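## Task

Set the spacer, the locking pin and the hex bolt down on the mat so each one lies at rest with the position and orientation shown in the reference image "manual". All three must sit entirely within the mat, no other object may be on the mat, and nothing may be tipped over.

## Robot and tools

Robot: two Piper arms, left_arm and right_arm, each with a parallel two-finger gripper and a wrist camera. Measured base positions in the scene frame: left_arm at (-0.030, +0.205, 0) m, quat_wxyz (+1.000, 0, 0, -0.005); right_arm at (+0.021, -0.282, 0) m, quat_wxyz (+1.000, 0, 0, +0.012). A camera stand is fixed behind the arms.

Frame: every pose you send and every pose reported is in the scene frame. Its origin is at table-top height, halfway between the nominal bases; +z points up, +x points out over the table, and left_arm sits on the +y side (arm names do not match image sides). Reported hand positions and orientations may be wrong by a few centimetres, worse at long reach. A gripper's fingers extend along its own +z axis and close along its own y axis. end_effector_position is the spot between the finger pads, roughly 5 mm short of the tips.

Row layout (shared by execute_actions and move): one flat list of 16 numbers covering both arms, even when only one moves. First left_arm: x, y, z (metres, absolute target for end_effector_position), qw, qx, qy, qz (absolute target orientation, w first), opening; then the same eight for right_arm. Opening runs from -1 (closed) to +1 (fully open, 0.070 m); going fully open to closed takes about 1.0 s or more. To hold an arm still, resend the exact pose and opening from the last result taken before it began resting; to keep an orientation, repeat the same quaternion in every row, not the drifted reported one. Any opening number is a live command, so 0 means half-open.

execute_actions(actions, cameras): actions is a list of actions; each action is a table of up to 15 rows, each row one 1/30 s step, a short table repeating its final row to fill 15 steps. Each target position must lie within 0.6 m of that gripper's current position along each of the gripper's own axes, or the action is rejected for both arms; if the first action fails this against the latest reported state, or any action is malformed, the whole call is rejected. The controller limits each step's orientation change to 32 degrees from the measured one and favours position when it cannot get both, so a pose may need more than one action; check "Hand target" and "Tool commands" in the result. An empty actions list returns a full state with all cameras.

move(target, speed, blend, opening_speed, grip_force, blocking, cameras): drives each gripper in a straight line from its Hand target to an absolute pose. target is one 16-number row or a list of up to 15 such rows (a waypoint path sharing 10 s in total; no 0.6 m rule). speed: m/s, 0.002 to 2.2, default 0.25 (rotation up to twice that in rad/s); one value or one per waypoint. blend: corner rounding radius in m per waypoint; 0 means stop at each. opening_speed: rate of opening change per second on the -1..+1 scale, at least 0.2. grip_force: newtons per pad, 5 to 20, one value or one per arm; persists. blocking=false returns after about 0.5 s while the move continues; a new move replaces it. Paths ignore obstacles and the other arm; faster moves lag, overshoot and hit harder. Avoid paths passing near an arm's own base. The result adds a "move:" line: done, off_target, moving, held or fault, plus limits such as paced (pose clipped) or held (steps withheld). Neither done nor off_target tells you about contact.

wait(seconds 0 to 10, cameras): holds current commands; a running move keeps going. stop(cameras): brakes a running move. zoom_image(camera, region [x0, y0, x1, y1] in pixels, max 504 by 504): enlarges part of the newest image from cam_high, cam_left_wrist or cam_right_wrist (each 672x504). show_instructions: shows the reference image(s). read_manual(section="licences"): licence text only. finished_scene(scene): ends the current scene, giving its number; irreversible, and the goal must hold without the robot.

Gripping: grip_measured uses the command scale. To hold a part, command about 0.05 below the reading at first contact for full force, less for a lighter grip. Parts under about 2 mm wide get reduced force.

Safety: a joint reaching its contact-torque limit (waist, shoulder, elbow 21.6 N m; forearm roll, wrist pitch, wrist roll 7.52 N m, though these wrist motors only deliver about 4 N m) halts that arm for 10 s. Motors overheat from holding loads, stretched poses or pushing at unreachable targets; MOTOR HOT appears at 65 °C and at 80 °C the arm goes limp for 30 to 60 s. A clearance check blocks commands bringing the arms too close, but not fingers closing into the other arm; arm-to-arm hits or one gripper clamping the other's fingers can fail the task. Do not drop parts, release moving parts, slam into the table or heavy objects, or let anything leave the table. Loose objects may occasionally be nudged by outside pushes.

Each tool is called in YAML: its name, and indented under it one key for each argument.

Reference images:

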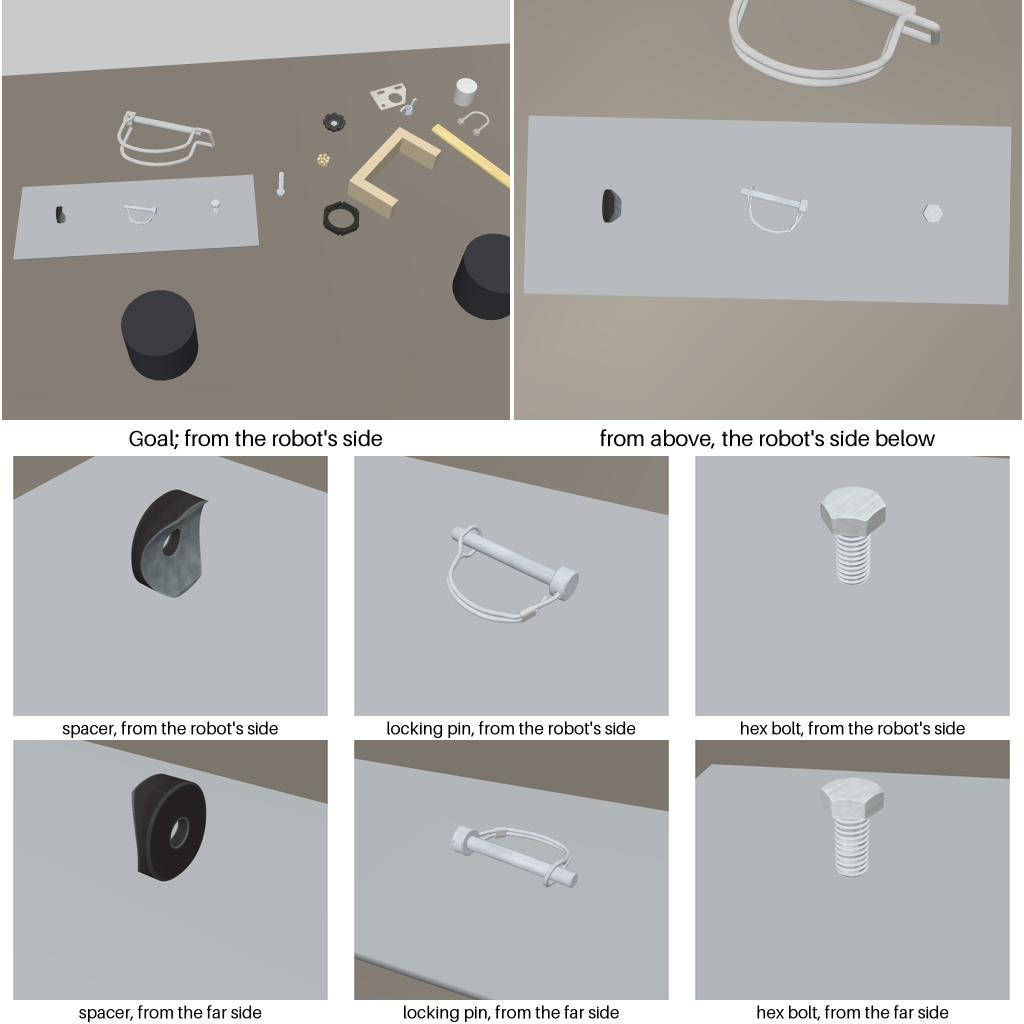

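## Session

execute_actions:
  actions: []

show_instructions:

Scene clock: 0.00 s.
left_arm: end_effector_position=(+0.2445, +0.3038, +0.1503) grip_measured=+1.00 end_effector_quat_wxyz=(+0.537, +0.134, +0.802, +0.224) | right_arm: end_effector_position=(+0.2624, +0.0868, +0.2118) grip_measured=+0.98 end_effector_quat_wxyz=(+0.603, -0.218, +0.765, +0.058)
Joint positions: left_arm=[0.635 1.072 -0.168 0.721 -0.587 0.063 0.07] | right_arm=[1.402 1.706 -1.003 -1.642 0.997 1.956 0.069]
Joint torques (N m): no reading
Motor temperatures (°C): left_arm=[33 32 32 30 36 33] | right_arm=[32 34 37 35 36 34]
Hand target: left_arm +0.2445, +0.3038, +0.1503; +0.537, +0.134, +0.802, +0.224 | right_arm +0.2624, +0.0868, +0.2118; +0.603, -0.218, +0.765, +0.058
Tool commands: left_gripper/opening=+1.0 right_gripper/opening=+1.0
camera_calibration:
cam_left_wrist: T_world_to_cam=[[0.0270175, -0.860403, -0.508897, 0.33149], [-0.843502, 0.253573, -0.473503, 0.200669], [0.536447, 0.442049, -0.7189, -0.0298994], [0, 0, 0, 1]] pos_world=[0.176348, 0.247547, 0.242217]
cam_right_wrist: T_world_to_cam=[[0.400515, -0.900955, 0.166937, -0.06287], [-0.660849, -0.410228, -0.628484, 0.342715], [0.634718, 0.141397, -0.759698, 0.101082], [0, 0, 0, 1]] pos_world=[0.187505, 0.0696554, 0.302677]

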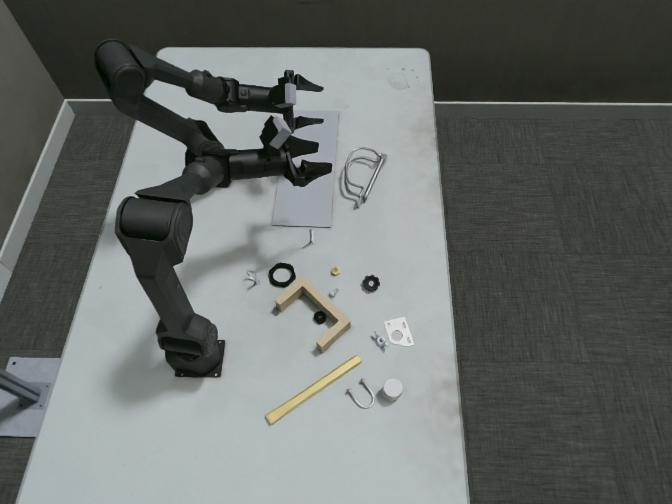

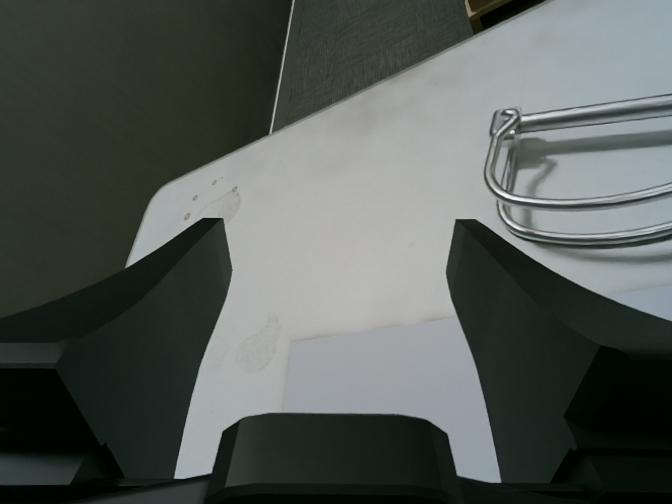

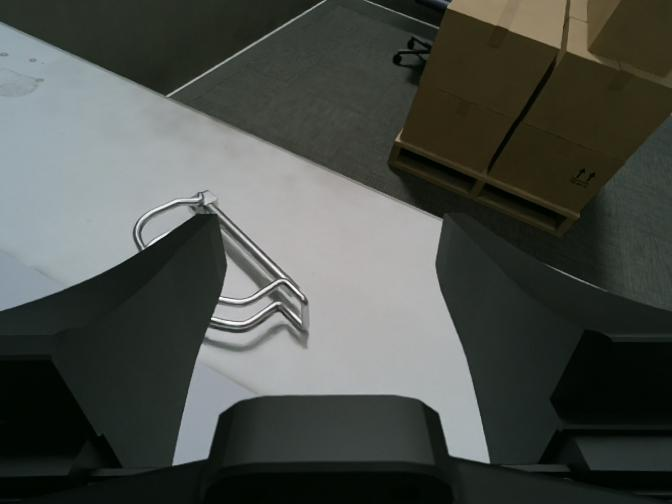

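Reference images for this scene: manual.

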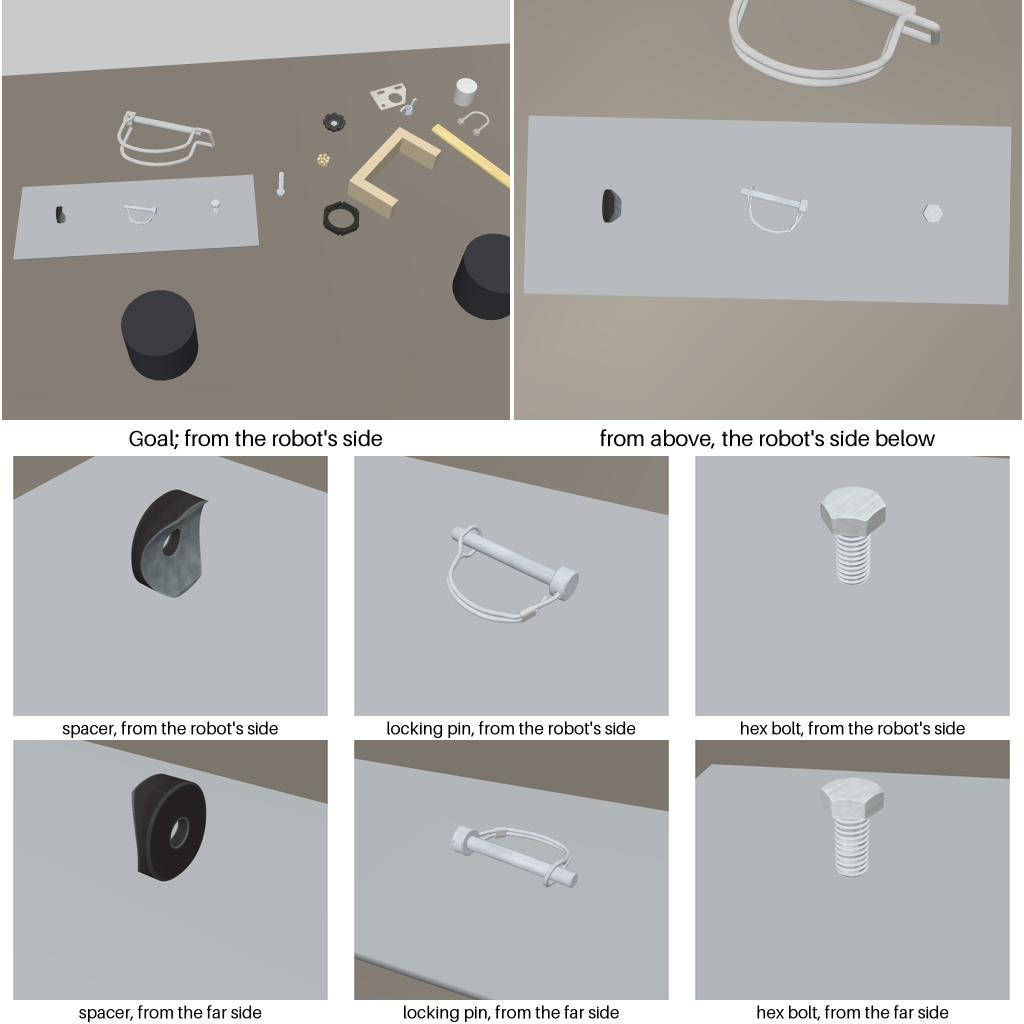

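zoom_image:
  camera: "cam_high"
  region: [235, 225, 355, 325]

zoom_image:
  camera: "cam_high"
  region: [235, 262, 275, 295]

zoom_image:
  camera: "cam_high"
  region: [305, 280, 355, 330]

zoom_image:
  camera: "cam_high"
  region: [260, 90, 400, 240]

Scaled by 4.200 from the camera's 672x504 image, which has a finer 960x720 frame.

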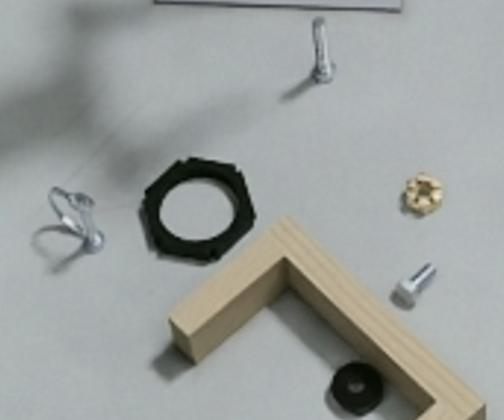

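Scaled by 12.600 from the camera's 672x504 image, which has a finer 960x720 frame.

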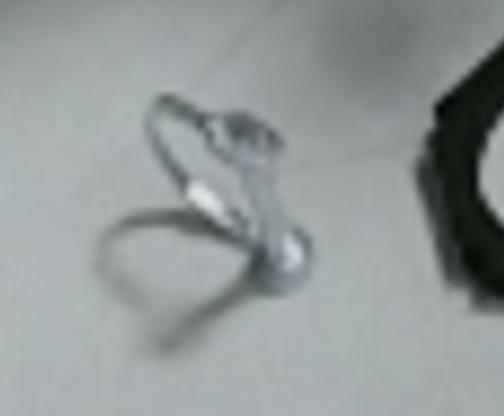

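Scaled by 10.080 from the camera's 672x504 image, which has a finer 960x720 frame.

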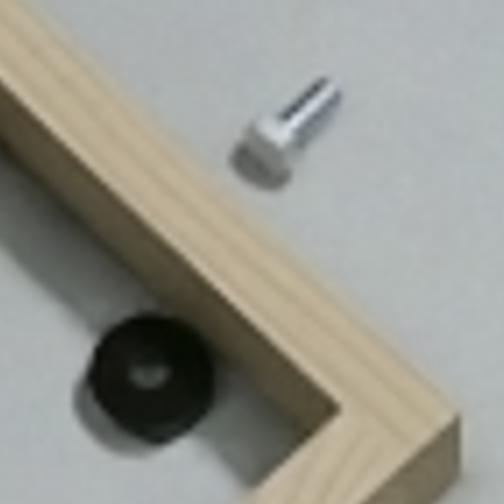

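Scaled by 3.360 from the camera's 672x504 image, which has a finer 960x720 frame.

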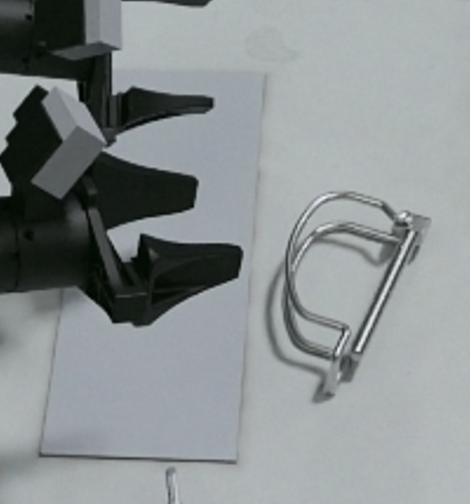

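move:
  target: [0.2445,0.3038,0.1503,0.537,0.134,0.802,0.224,1,0.19,-0.14,0.25,0,-0.309,0.951,0,1]
  speed: 0.5
  cameras: ["all"]

Scene clock: 10.70 s.
left_arm: end_effector_position=(+0.2444, +0.3038, +0.1502) grip_measured=+1.00 end_effector_quat_wxyz=(+0.537, +0.134, +0.802, +0.224) | right_arm: end_effector_position=(+0.1902, -0.1398, +0.2494) grip_measured=+0.98 end_effector_quat_wxyz=(+0.245, -0.298, +0.917, +0.099)
Joint positions: left_arm=[0.633 1.071 -0.168 0.719 -0.584 0.063 0.07] | right_arm=[0.674 0.943 -1.034 -0.001 1.215 0.071 0.069]
Joint torques (N m): left_arm=[0.11 -1.3 -4.65 -0.29 -0.86 0.13] | right_arm=[-0.01 0.37 -3.25 -0.04 -0.44 -0.19]
Hand target: left_arm +0.2445, +0.3038, +0.1503; +0.537, +0.134, +0.802, +0.224 | right_arm +0.1902, -0.1398, +0.2494; +0.244, -0.298, +0.917, +0.099
Off the commanded pose: left_arm 0.000 m, 0 deg | right_arm 0.001 m, 31 deg.
joint sent to its limit (right arm) — joint 5 (wrist pitch), upper limit. The joint targets are off in orientation, not in position.
move: off_target (right_arm)
camera_calibration:
cam_left_wrist: T_world_to_cam=[[0.0272202, -0.860664, -0.508445, 0.33136], [-0.844118, 0.252667, -0.472889, 0.200811], [0.535466, 0.44206, -0.719624, -0.0296261], [0, 0, 0, 1]] pos_world=[0.176353, 0.247547, 0.24212]
cam_right_wrist: T_world_to_cam=[[0.58923, -0.807105, -0.0372713, -0.216287], [-0.803726, -0.590234, 0.0751621, 0.0521845], [-0.0826625, -0.0143319, -0.996475, 0.381172], [0, 0, 0, 1]] pos_world=[0.200894, -0.138303, 0.367845]

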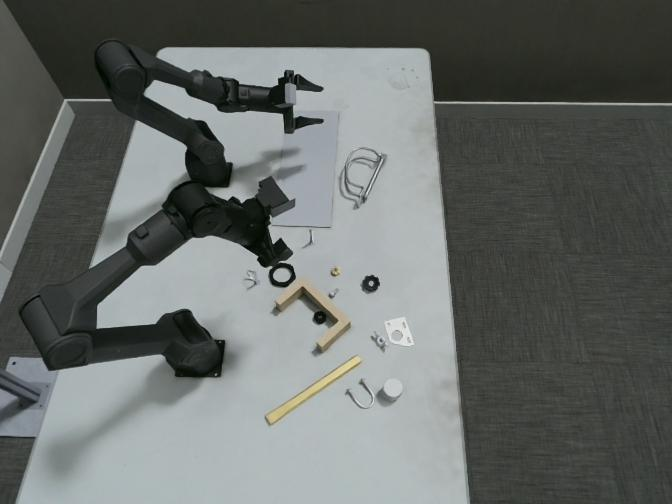

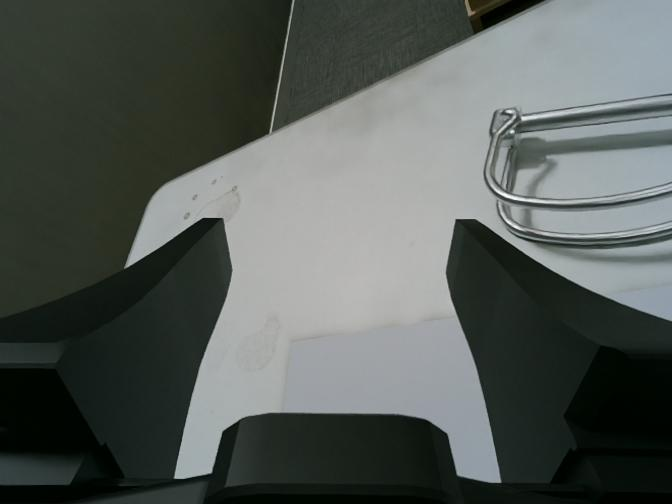

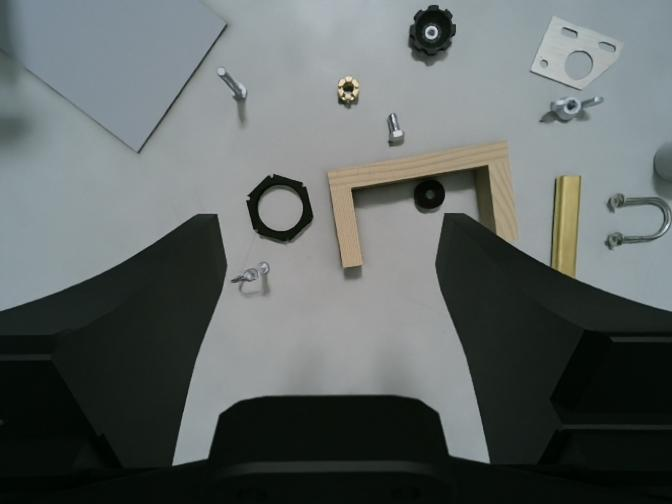

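zoom_image:
  camera: "cam_right_wrist"
  region: [370, 100, 470, 230]

zoom_image:
  camera: "cam_right_wrist"
  region: [210, 245, 290, 305]

Scaled by 3.877 from the camera's 672x504 image, which has a finer 960x720 frame.

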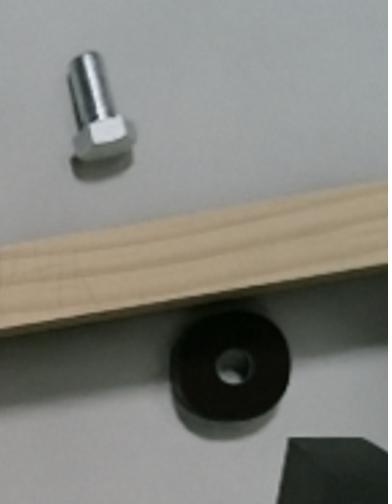

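Scaled by 6.300 from the camera's 672x504 image, which has a finer 960x720 frame.

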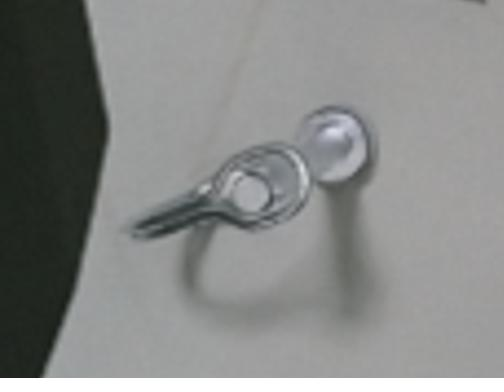

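move:
  target: [0.2155,0.34,0.16,0,-0.148,0.989,0,0.3,0.0994,-0.1246,0.065,0.2285,-0.4535,0.8528,0.1215,-0.49]
  speed: 0.35
  cameras: ["cam_high","cam_right_wrist"]

zoom_image:
  camera: "cam_right_wrist"
  region: [230, 40, 450, 240]

Scene clock: 15.80 s.
left_arm: end_effector_position=(+0.2157, +0.3402, +0.1595) grip_measured=+0.30 end_effector_quat_wxyz=(+0.070, -0.147, +0.986, +0.026) | right_arm: end_effector_position=(+0.0994, -0.1245, +0.0651) grip_measured=-0.49 end_effector_quat_wxyz=(+0.229, -0.453, +0.853, +0.122)
Joint positions: left_arm=[0.51 1.426 -1.135 0.001 1.218 0.204 0.046] | right_arm=[1.3 0.821 -0.243 -0.305 0.603 0.558 0.018]
Joint torques (N m): left_arm=[0.47 -3.71 -3.46 -0.07 -0.14 0.18] | right_arm=[0.09 1.57 -2.8 -0.12 -0.4 -0.23]
Hand target: left_arm +0.2155, +0.3400, +0.1594; +0.070, -0.148, +0.986, +0.026 | right_arm +0.0994, -0.1246, +0.0650; +0.229, -0.454, +0.853, +0.122
Off the commanded pose: left_arm 0.001 m, 9 deg | right_arm 0.000 m, 0 deg.
joint sent to its limit (left arm) — joint 5 (wrist pitch), upper limit. The joint targets are off in orientation, not in position.
move: off_target (left_arm)
camera_calibration:
cam_right_wrist: T_world_to_cam=[[0.824713, -0.565545, -0.00272013, -0.152816], [-0.563396, -0.82198, 0.0832693, -0.0512034], [-0.0493284, -0.0671408, -0.996523, 0.180431], [0, 0, 0, 1]] pos_world=[0.106082, -0.116398, 0.183652]
Images, in order (width x height): cam_high 672x504, cam_right_wrist 672x504.

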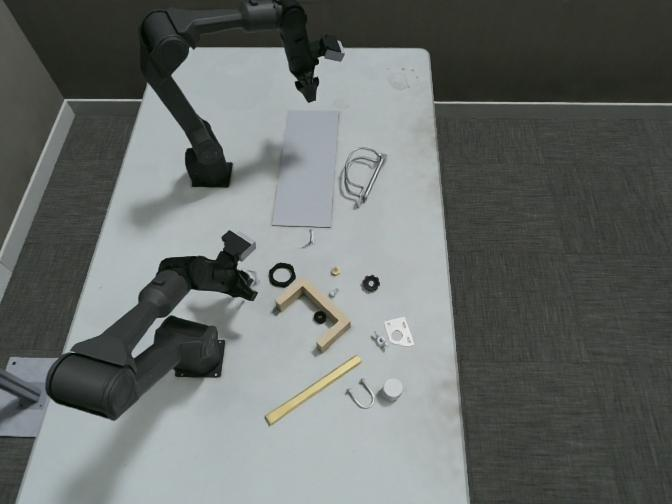

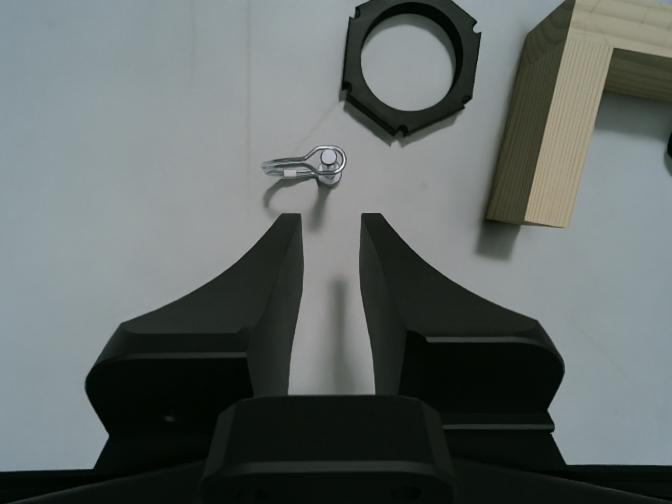

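Scaled by 2.291 from the camera's 672x504 image, which has a finer 960x720 frame.

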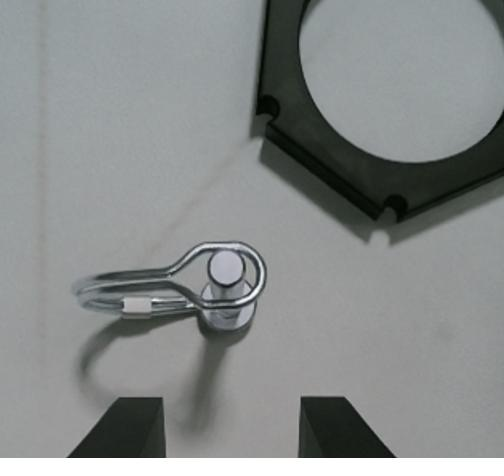

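move:
  target:
    - [0.2157,0.3402,0.1595,0.07,-0.147,0.986,0.026,0.3,0.1112,-0.104,0.022,0.2285,-0.4535,0.8528,0.1215,-0.49]
    - [0.2157,0.3402,0.1595,0.07,-0.147,0.986,0.026,0.3,0.1112,-0.104,0.022,0.2285,-0.4535,0.8528,0.1215,-0.93]
  speed: 0.12
  opening_speed: 0.8
  grip_force: 15
  cameras: ["cam_right_wrist"]

zoom_image:
  camera: "cam_right_wrist"
  region: [230, 130, 450, 330]

Scene clock: 18.23 s.
left_arm: end_effector_position=(+0.2157, +0.3402, +0.1595) grip_measured=+0.30 end_effector_quat_wxyz=(+0.070, -0.147, +0.986, +0.026) | right_arm: end_effector_position=(+0.1113, -0.1037, +0.0223) grip_measured=-0.87 end_effector_quat_wxyz=(+0.229, -0.453, +0.853, +0.122)
Joint positions: left_arm=[0.51 1.426 -1.135 0.001 1.218 0.205 0.046] | right_arm=[1.23 1.135 -0.158 -0.676 0.22 0.905 0.005]
Joint torques (N m): left_arm=[0.1 -2.56 -4.61 0.08 -0.36 0.18] | right_arm=[0.5 0.22 -1.61 -0.18 -0.28 -0.05]
Hand target: left_arm +0.2157, +0.3402, +0.1595; +0.070, -0.147, +0.986, +0.026 | right_arm +0.1112, -0.1040, +0.0220; +0.229, -0.454, +0.853, +0.122
Off the commanded pose: left_arm 0.000 m, 0 deg | right_arm 0.000 m, 0 deg.
grip_force (N): 15, 15
move: done
camera_calibration:
cam_right_wrist: T_world_to_cam=[[0.825013, -0.565109, -0.00240739, -0.151022], [-0.563001, -0.822288, 0.0829032, -0.0238606], [-0.0488289, -0.0670408, -0.996555, 0.139719], [0, 0, 0, 1]] pos_world=[0.117984, -0.0955972, 0.140853]
Images, in order (width x height): cam_right_wrist 672x504.

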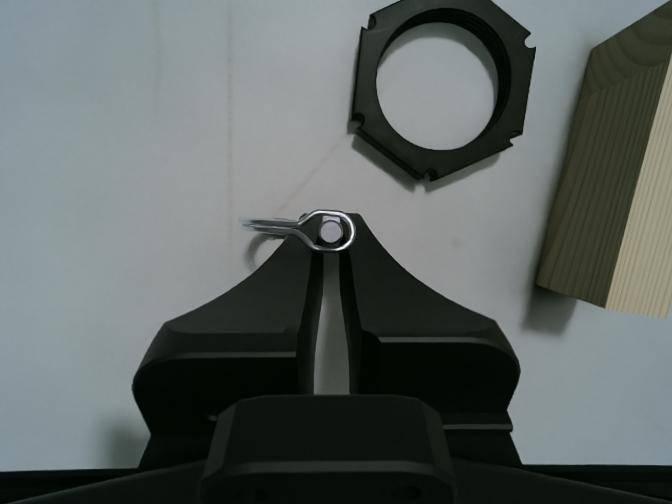

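Scaled by 2.291 from the camera's 672x504 image, which has a finer 960x720 frame.

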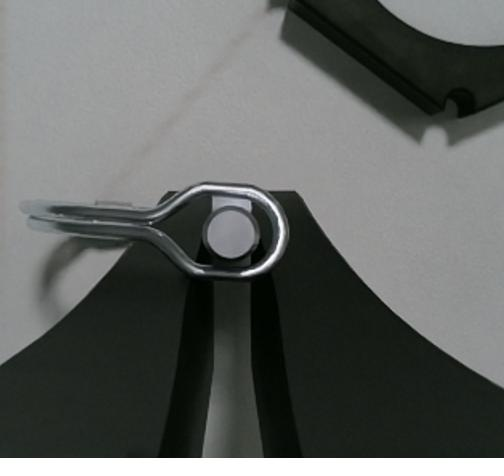

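move:
  target:
    - [0.2157,0.3402,0.1595,0.07,-0.147,0.986,0.026,0.3,0.1112,-0.104,0.09,0.2285,-0.4535,0.8528,0.1215,-0.93]
    - [0.2157,0.3402,0.1595,0.07,-0.147,0.986,0.026,0.3,0.252,0.1134,0.07,0.2566,-0.1261,0.9576,0.0338,-0.93]
    - [0.2157,0.3402,0.1595,0.07,-0.147,0.986,0.026,0.3,0.252,0.1134,0.027,0.2566,-0.1261,0.9576,0.0338,-0.93]
  speed: [0.25,0.45,0.12]
  blend: [0.02,0.01,0]
  cameras: ["cam_right_wrist","cam_high"]

zoom_image:
  camera: "cam_right_wrist"
  region: [230, 130, 450, 330]

Scene clock: 22.67 s.
left_arm: end_effector_position=(+0.2157, +0.3402, +0.1595) grip_measured=+0.30 end_effector_quat_wxyz=(+0.070, -0.147, +0.986, +0.026) | right_arm: end_effector_position=(+0.2519, +0.1133, +0.0267) grip_measured=-0.87 end_effector_quat_wxyz=(+0.257, -0.126, +0.958, +0.034)
Joint positions: left_arm=[0.51 1.426 -1.135 0.001 1.218 0.205 0.046] | right_arm=[1.221 2.084 -1.36 -0.664 0.741 1.438 0.005]
Joint torques (N m): left_arm=[0.11 -2.59 -4.94 0.08 -0.35 0.12] | right_arm=[-0.64 -10.81 -2.33 -0.19 0.18 -0.21]
Hand target: left_arm +0.2157, +0.3402, +0.1595; +0.070, -0.147, +0.986, +0.026 | right_arm +0.2520, +0.1134, +0.0270; +0.257, -0.126, +0.958, +0.034
Off the commanded pose: left_arm 0.000 m, 0 deg | right_arm 0.000 m, 0 deg.
grip_force (N): 15, 15
move: done
camera_calibration:
cam_right_wrist: T_world_to_cam=[[0.252072, -0.967707, -0.00168767, 0.0455451], [-0.964224, -0.251312, 0.0843453, 0.26966], [-0.0820457, -0.0196338, -0.996435, 0.168419], [0, 0, 0, 1]] pos_world=[0.26235, 0.11515, 0.145151]
Images, in order (width x height): cam_high 672x504, cam_right_wrist 672x504.

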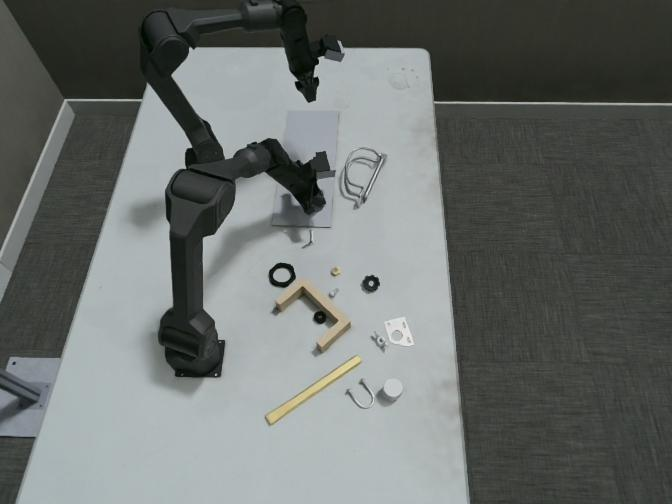

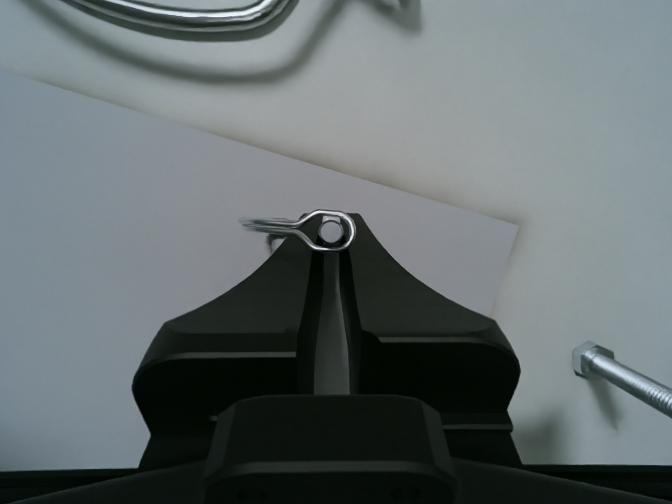

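Scaled by 2.291 from the camera's 672x504 image, which has a finer 960x720 frame.

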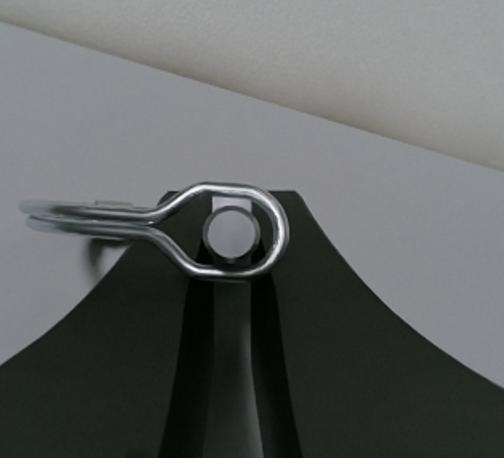

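move:
  target:
    - [0.2157,0.3402,0.1595,0.07,-0.147,0.986,0.026,0.3,0.252,0.1134,0.0235,0.2566,-0.1261,0.9576,0.0338,-0.93]
  speed: 0.04

Scene clock: 23.60 s.
left_arm: end_effector_position=(+0.2157, +0.3402, +0.1595) grip_measured=+0.30 end_effector_quat_wxyz=(+0.070, -0.147, +0.986, +0.026) | right_arm: end_effector_position=(+0.2523, +0.1141, +0.0250) grip_measured=-0.87 end_effector_quat_wxyz=(+0.258, -0.126, +0.957, +0.035)
Joint positions: left_arm=[0.51 1.426 -1.135 0.001 1.218 0.205 0.046] | right_arm=[1.221 2.088 -1.358 -0.671 0.734 1.448 0.005]
Joint torques (N m): left_arm=[0.11 -2.57 -4.94 0.07 -0.35 0.1] | right_arm=[-0.48 -3.72 -0.45 0.17 -0.41 -0.03]
Hand target: left_arm +0.2157, +0.3402, +0.1595; +0.070, -0.147, +0.986, +0.026 | right_arm +0.2520, +0.1134, +0.0235; +0.257, -0.126, +0.958, +0.034
Off the commanded pose: left_arm 0.000 m, 0 deg | right_arm 0.002 m, 0 deg.
grip_force (N): 15, 15
move: done

move:
  target:
    - [0.2157,0.3402,0.1595,0.07,-0.147,0.986,0.026,0.3,0.252,0.1136,0.0247,0.2566,-0.1261,0.9576,0.0338,-0.45]
    - [0.2157,0.3402,0.1595,0.07,-0.147,0.986,0.026,0.3,0.223,0.106,0.077,0.2566,-0.1261,0.9576,0.0338,-0.45]
    - [0.2157,0.3402,0.1595,0.07,-0.147,0.986,0.026,0.3,0.21,0.02,0.16,0,-0.38268,0.92388,0,0.2]
    - [0.2157,0.3402,0.1595,0.07,-0.147,0.986,0.026,0.3,0.225,-0.185,0.12,0,-0.38268,0.92388,0,0.2]
  speed: [0.05,0.15,0.45,0.45]
  blend: [0,0.01,0.05,0]
  opening_speed: 1.0
  cameras: ["all"]

zoom_image:
  camera: "cam_right_wrist"
  region: [250, 30, 430, 230]

zoom_image:
  camera: "cam_high"
  region: [260, 100, 360, 250]

Scene clock: 30.23 s.
left_arm: end_effector_position=(+0.2157, +0.3402, +0.1595) grip_measured=+0.30 end_effector_quat_wxyz=(+0.070, -0.147, +0.986, +0.026) | right_arm: end_effector_position=(+0.2249, -0.1851, +0.1197) grip_measured=+0.20 end_effector_quat_wxyz=(+0.001, -0.383, +0.924, +0.000)
Joint positions: left_arm=[0.51 1.426 -1.135 0.001 1.218 0.205 0.046] | right_arm=[0.419 1.373 -0.933 0 1.216 -0.342 0.042]
Joint torques (N m): left_arm=[0.1 -2.58 -4.94 0.08 -0.34 0.01] | right_arm=[0.4 -4.33 -3.13 -0.06 0 -0.06]
Hand target: left_arm +0.2157, +0.3402, +0.1595; +0.070, -0.147, +0.986, +0.026 | right_arm +0.2250, -0.1850, +0.1198; +0.001, -0.383, +0.924, +0.000
Off the commanded pose: left_arm 0.000 m, 0 deg | right_arm 0.000 m, 0 deg.
joint sent to its limit (right arm) — joint 5 (wrist pitch), upper limit. The joint targets still meet the commanded pose.
grip_force (N): 15, 15
move: done; blend cut to 0 m at target 3; target 3's new opening was sent with right_arm's hand 0.000 m and 10 deg from that target
camera_calibration:
cam_left_wrist: T_world_to_cam=[[0.289761, -0.956441, -0.0354805, 0.268712], [-0.852166, -0.274692, 0.445374, 0.206513], [-0.43572, -0.0988169, -0.894641, 0.39777], [0, 0, 0, 1]] pos_world=[0.271438, 0.353041, 0.27342]
cam_right_wrist: T_world_to_cam=[[0.701825, -0.712342, 0.00315063, -0.29068], [-0.586897, -0.575713, 0.569303, -0.0421916], [-0.403725, -0.4014, -0.822121, 0.233936], [0, 0, 0, 1]] pos_world=[0.27369, -0.137452, 0.217259]

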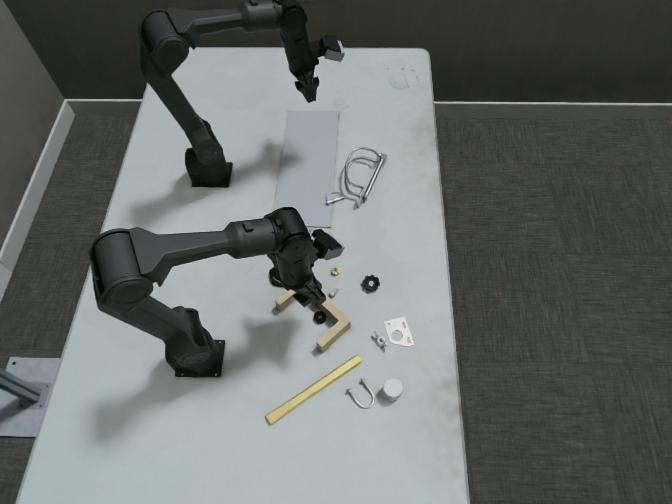

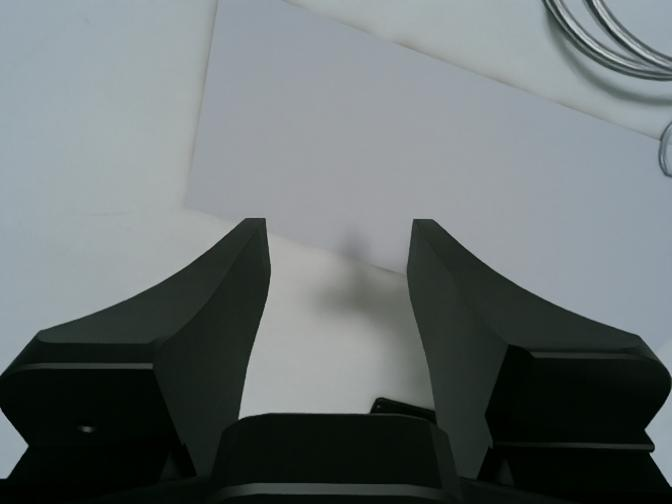

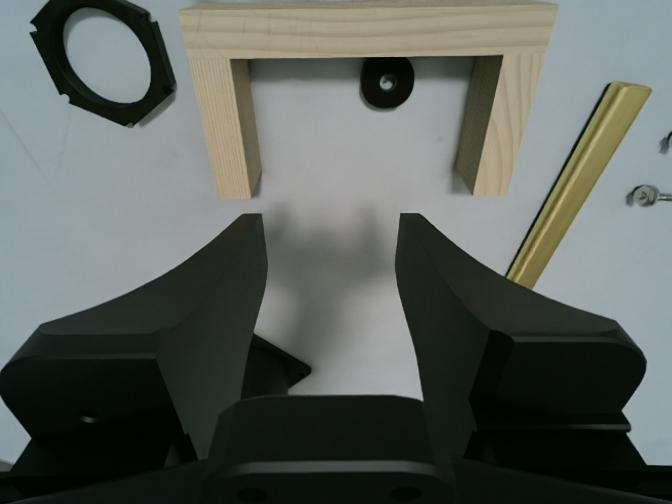

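Scaled by 2.520 from the camera's 672x504 image, which has a finer 960x720 frame.

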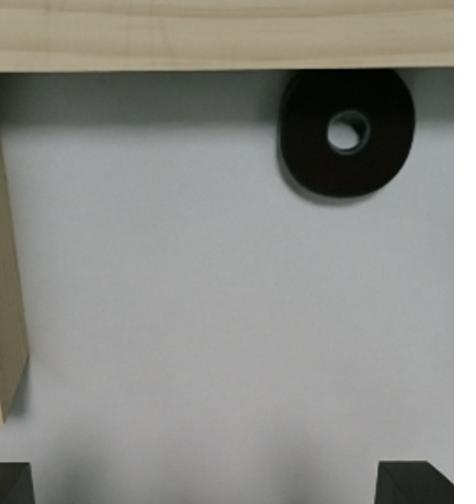

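Scaled by 3.360 from the camera's 672x504 image, which has a finer 960x720 frame.

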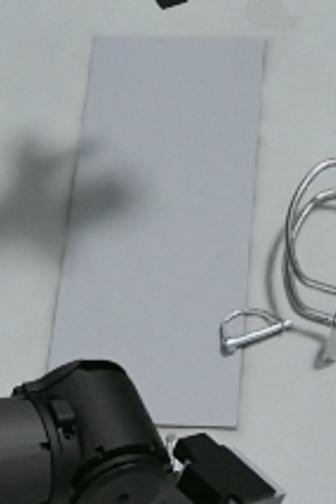

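zoom_image:
  camera: "cam_high"
  region: [308, 304, 334, 330]

zoom_image:
  camera: "cam_right_wrist"
  region: [350, 45, 425, 120]

zoom_image:
  camera: "cam_high"
  region: [315, 180, 365, 220]

Scaled by 19.385 from the camera's 672x504 image, which has a finer 960x720 frame.

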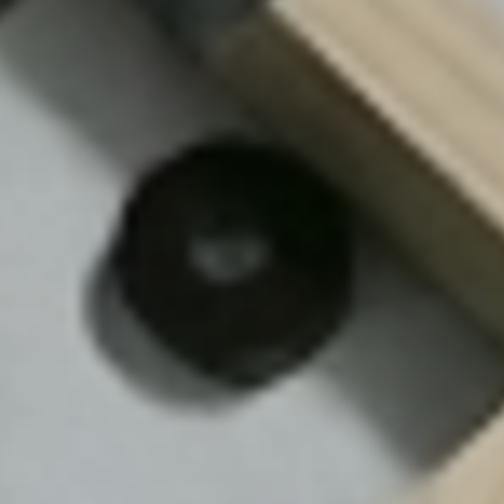

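Scaled by 6.720 from the camera's 672x504 image, which has a finer 960x720 frame.

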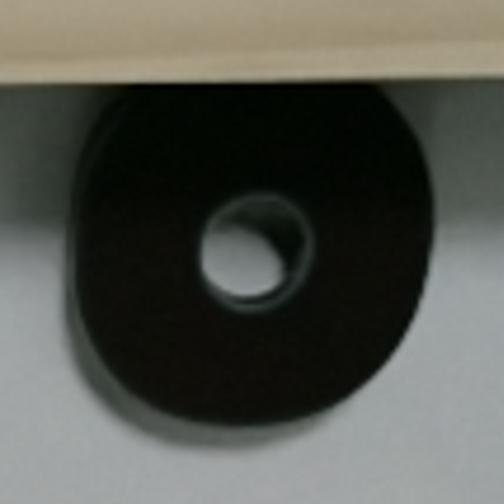

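Scaled by 10.080 from the camera's 672x504 image, which has a finer 960x720 frame.

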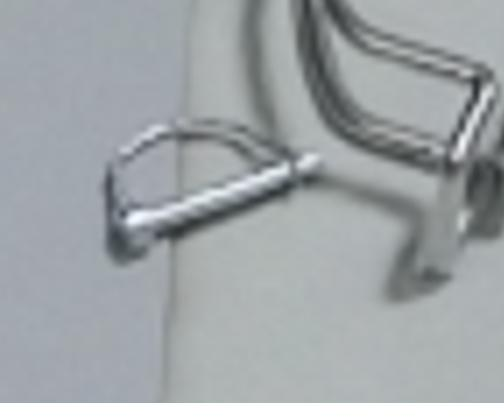

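move:
  target: [0.29,0.128,0.11,0,-0.267,0.9636,0,0,0.262,-0.182,0.09,0,0.38268,0.92388,0,0.2]
  speed: 0.4
  cameras: ["cam_left_wrist","cam_right_wrist"]

zoom_image:
  camera: "cam_right_wrist"
  region: [250, 150, 430, 300]

zoom_image:
  camera: "cam_left_wrist"
  region: [220, 100, 450, 300]

Scene clock: 34.50 s.
left_arm: end_effector_position=(+0.2902, +0.1276, +0.1096) grip_measured=+0.00 end_effector_quat_wxyz=(+0.004, -0.267, +0.964, -0.002) | right_arm: end_effector_position=(+0.2619, -0.1823, +0.0899) grip_measured=+0.20 end_effector_quat_wxyz=(+0.000, +0.383, +0.924, +0.000)
Joint positions: left_arm=[-0.229 1.735 -1.304 0 1.218 -0.778 0.035] | right_arm=[0.367 1.533 -0.971 0 1.097 1.178 0.042]
Joint torques (N m): left_arm=[0.87 -5.28 -3.87 0.14 0.18 0.21] | right_arm=[0.51 -4.95 -2.76 -0.1 0.02 -0.17]
Hand target: left_arm +0.2899, +0.1280, +0.1097; +0.004, -0.267, +0.964, -0.002 | right_arm +0.2620, -0.1820, +0.0900; +0.000, +0.383, +0.924, +0.000
Off the commanded pose: left_arm 0.001 m, 1 deg | right_arm 0.000 m, 0 deg.
joint sent to its limit (left arm) — joint 5 (wrist pitch), upper limit. The joint targets still meet the commanded pose.
grip_force (N): 15, 15
move: done
camera_calibration:
cam_left_wrist: T_world_to_cam=[[0.50987, -0.860249, 0.00205856, -0.0381695], [-0.710086, -0.419515, 0.565496, 0.197983], [-0.485604, -0.289791, -0.824749, 0.395846], [0, 0, 0, 1]] pos_world=[0.352271, 0.164934, 0.214593]
cam_right_wrist: T_world_to_cam=[[-0.713113, -0.701044, 0.00281927, 0.0580742], [-0.574139, 0.586321, 0.571482, 0.206481], [-0.402287, 0.405913, -0.820609, 0.372072], [0, 0, 0, 1]] pos_world=[0.309642, -0.23138, 0.187162]
Images, in order (width x height): cam_left_wrist 672x504, cam_right_wrist 672x504.

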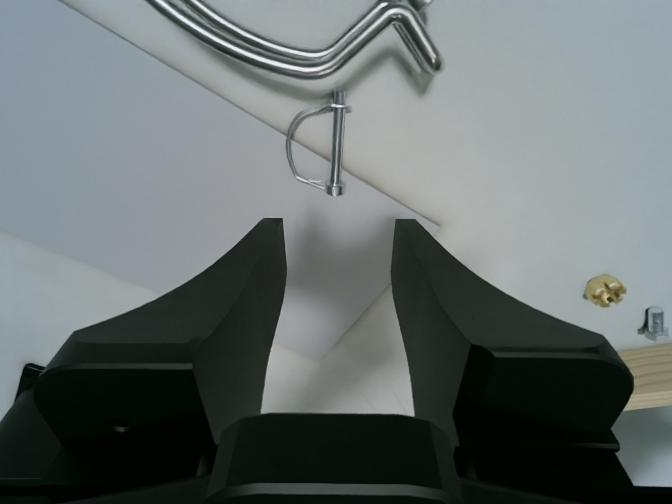

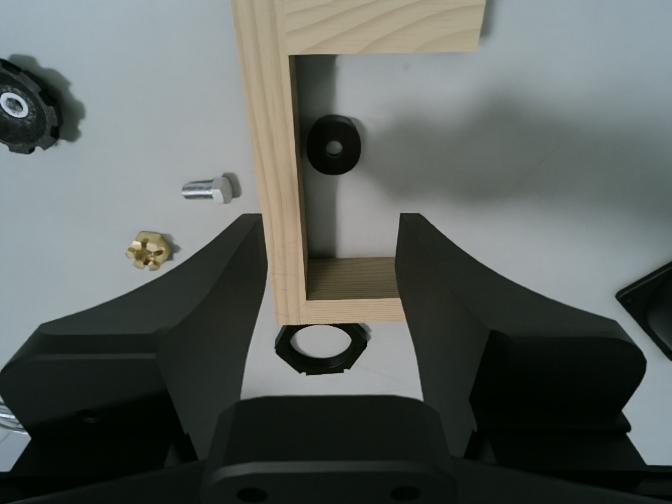

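Scaled by 2.800 from the camera's 672x504 image, which has a finer 960x720 frame.

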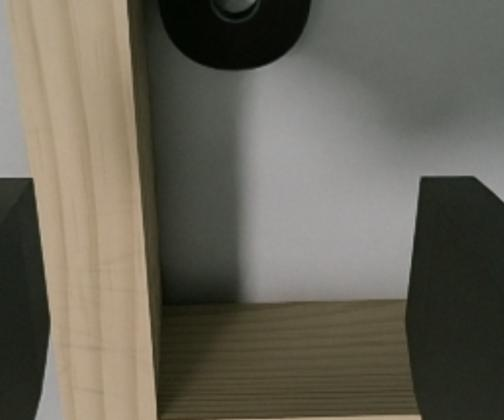

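Scaled by 2.191 from the camera's 672x504 image, which has a finer 960x720 frame.

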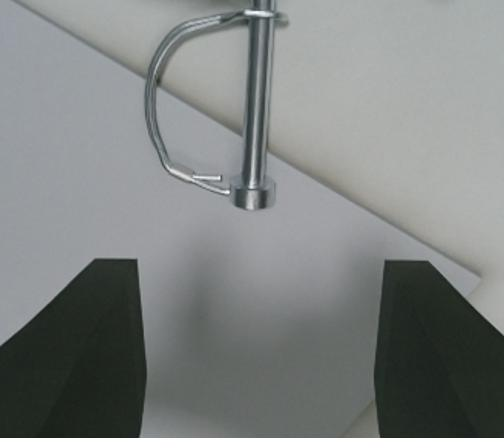

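zoom_image:
  camera: "cam_right_wrist"
  region: [295, 105, 375, 185]

move:
  target:
    - [0.291,0.126,0.0085,0,-0.2504,0.9681,0,-0.6,0.262,-0.182,0.09,0,0.38268,0.92388,0,0.2]
    - [0.291,0.126,0.0085,0,-0.2504,0.9681,0,-0.93,0.262,-0.182,0.09,0,0.38268,0.92388,0,0.2]
    - [0.291,0.126,0.05,0,-0.2504,0.9681,0,-0.93,0.262,-0.182,0.09,0,0.38268,0.92388,0,0.2]
  speed: [0.2,0.05,0.15]
  opening_speed: 0.8
  cameras: ["cam_left_wrist"]

Scaled by 6.300 from the camera's 672x504 image, which has a finer 960x720 frame.

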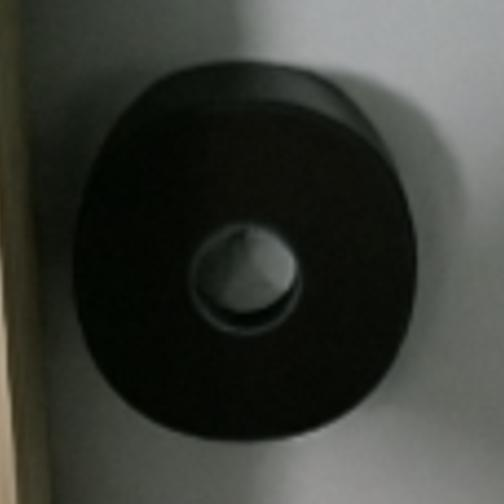

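Scene clock: 38.07 s.
left_arm: end_effector_position=(+0.2915, +0.1259, +0.0509) grip_measured=-0.82 end_effector_quat_wxyz=(+0.001, -0.250, +0.968, +0.000) | right_arm: end_effector_position=(+0.2618, -0.1821, +0.0899) grip_measured=+0.20 end_effector_quat_wxyz=(+0.000, +0.383, +0.924, +0.000)
Joint positions: left_arm=[-0.233 1.819 -1.172 0 1.009 -0.749 0.006] | right_arm=[0.368 1.533 -0.971 0 1.097 1.178 0.042]
Joint torques (N m): left_arm=[0.19 -4.45 -3.09 -0.02 -0.14 0.02] | right_arm=[0.34 -6.73 -2.45 -0.07 0.17 -0.02]
Hand target: left_arm +0.2910, +0.1260, +0.0500; +0.000, -0.250, +0.968, +0.000 | right_arm +0.2620, -0.1820, +0.0900; +0.000, +0.383, +0.924, +0.000
Off the commanded pose: left_arm 0.001 m, 0 deg | right_arm 0.000 m, 0 deg.
grip_force (N): 15, 15
move: done
camera_calibration:
cam_left_wrist: T_world_to_cam=[[0.480689, -0.876887, -0.00266011, -0.0293064], [-0.72011, -0.396475, 0.569429, 0.231172], [-0.50038, -0.271802, -0.822036, 0.34949], [0, 0, 0, 1]] pos_world=[0.355434, 0.160947, 0.155579]
Images, in order (width x height): cam_left_wrist 672x504.

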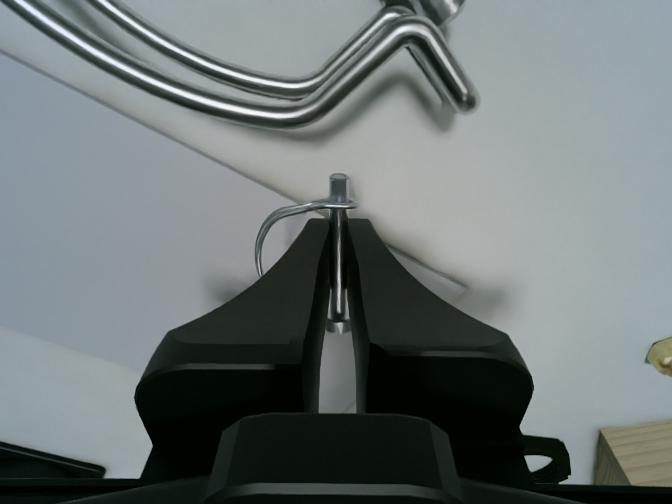

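move:
  target:
    - [0.2155,0.235,0.05,0,-0.6198,0.7848,0,-0.93,0.264,-0.184,0.07,0,-0.38268,0.92388,0,0.2]
    - [0.2155,0.235,0.0125,0,-0.6198,0.7848,0,-0.93,0.264,-0.184,0.03,0,-0.38268,0.92388,0,0.2]
  speed: [0.4,0.12]
  blend: [0.005,0]
  cameras: ["cam_left_wrist","cam_right_wrist"]

zoom_image:
  camera: "cam_right_wrist"
  region: [230, 120, 440, 300]

Scene clock: 45.60 s.
left_arm: end_effector_position=(+0.2150, +0.2351, +0.0118) grip_measured=-0.82 end_effector_quat_wxyz=(-0.001, -0.620, +0.785, +0.001) | right_arm: end_effector_position=(+0.2634, -0.1844, +0.0292) grip_measured=+0.20 end_effector_quat_wxyz=(-0.002, -0.383, +0.924, +0.000)
Joint positions: left_arm=[0.129 1.647 -0.741 0 0.754 -1.217 0.006] | right_arm=[0.358 1.648 -0.832 -0.001 0.845 -0.403 0.042]
Joint torques (N m): left_arm=[0.11 -3.95 -3.55 0.01 0.21 0.2] | right_arm=[0 -7.41 -2.35 0.02 0.04 -0.17]
Hand target: left_arm +0.2155, +0.2350, +0.0125; +0.000, -0.620, +0.785, +0.000 | right_arm +0.2640, -0.1840, +0.0300; +0.000, -0.383, +0.924, +0.000
Off the commanded pose: left_arm 0.001 m, 0 deg | right_arm 0.001 m, 0 deg.
grip_force (N): 15, 15
move: done
camera_calibration:
cam_left_wrist: T_world_to_cam=[[0.971726, -0.236038, -0.00584013, -0.153128], [-0.190487, -0.798336, 0.571292, 0.222155], [-0.139509, -0.554027, -0.820726, 0.297398], [0, 0, 0, 1]] pos_world=[0.232606, 0.305977, 0.116273]
cam_right_wrist: T_world_to_cam=[[0.70259, -0.711593, 0.00124286, -0.316941], [-0.583417, -0.575034, 0.57355, 0.0314723], [-0.40742, -0.403696, -0.819169, 0.175812], [0, 0, 0, 1]] pos_world=[0.312671, -0.136461, 0.126363]
Images, in order (width x height): cam_left_wrist 672x504, cam_right_wrist 672x504.

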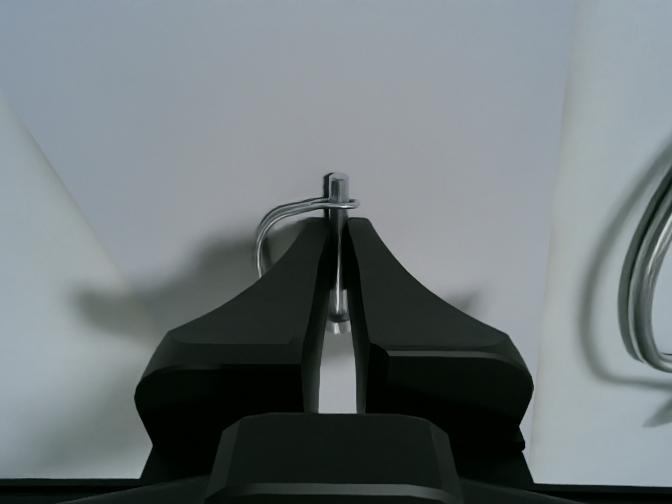

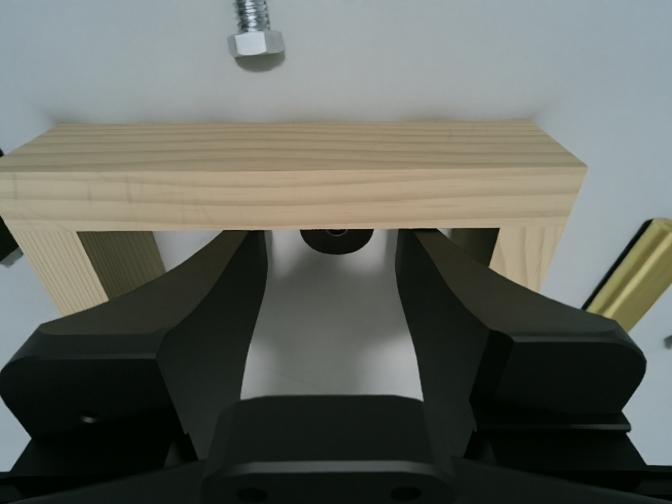

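Scaled by 2.400 from the camera's 672x504 image, which has a finer 960x720 frame.

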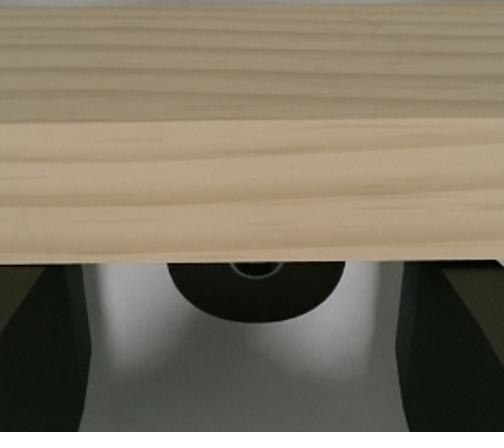

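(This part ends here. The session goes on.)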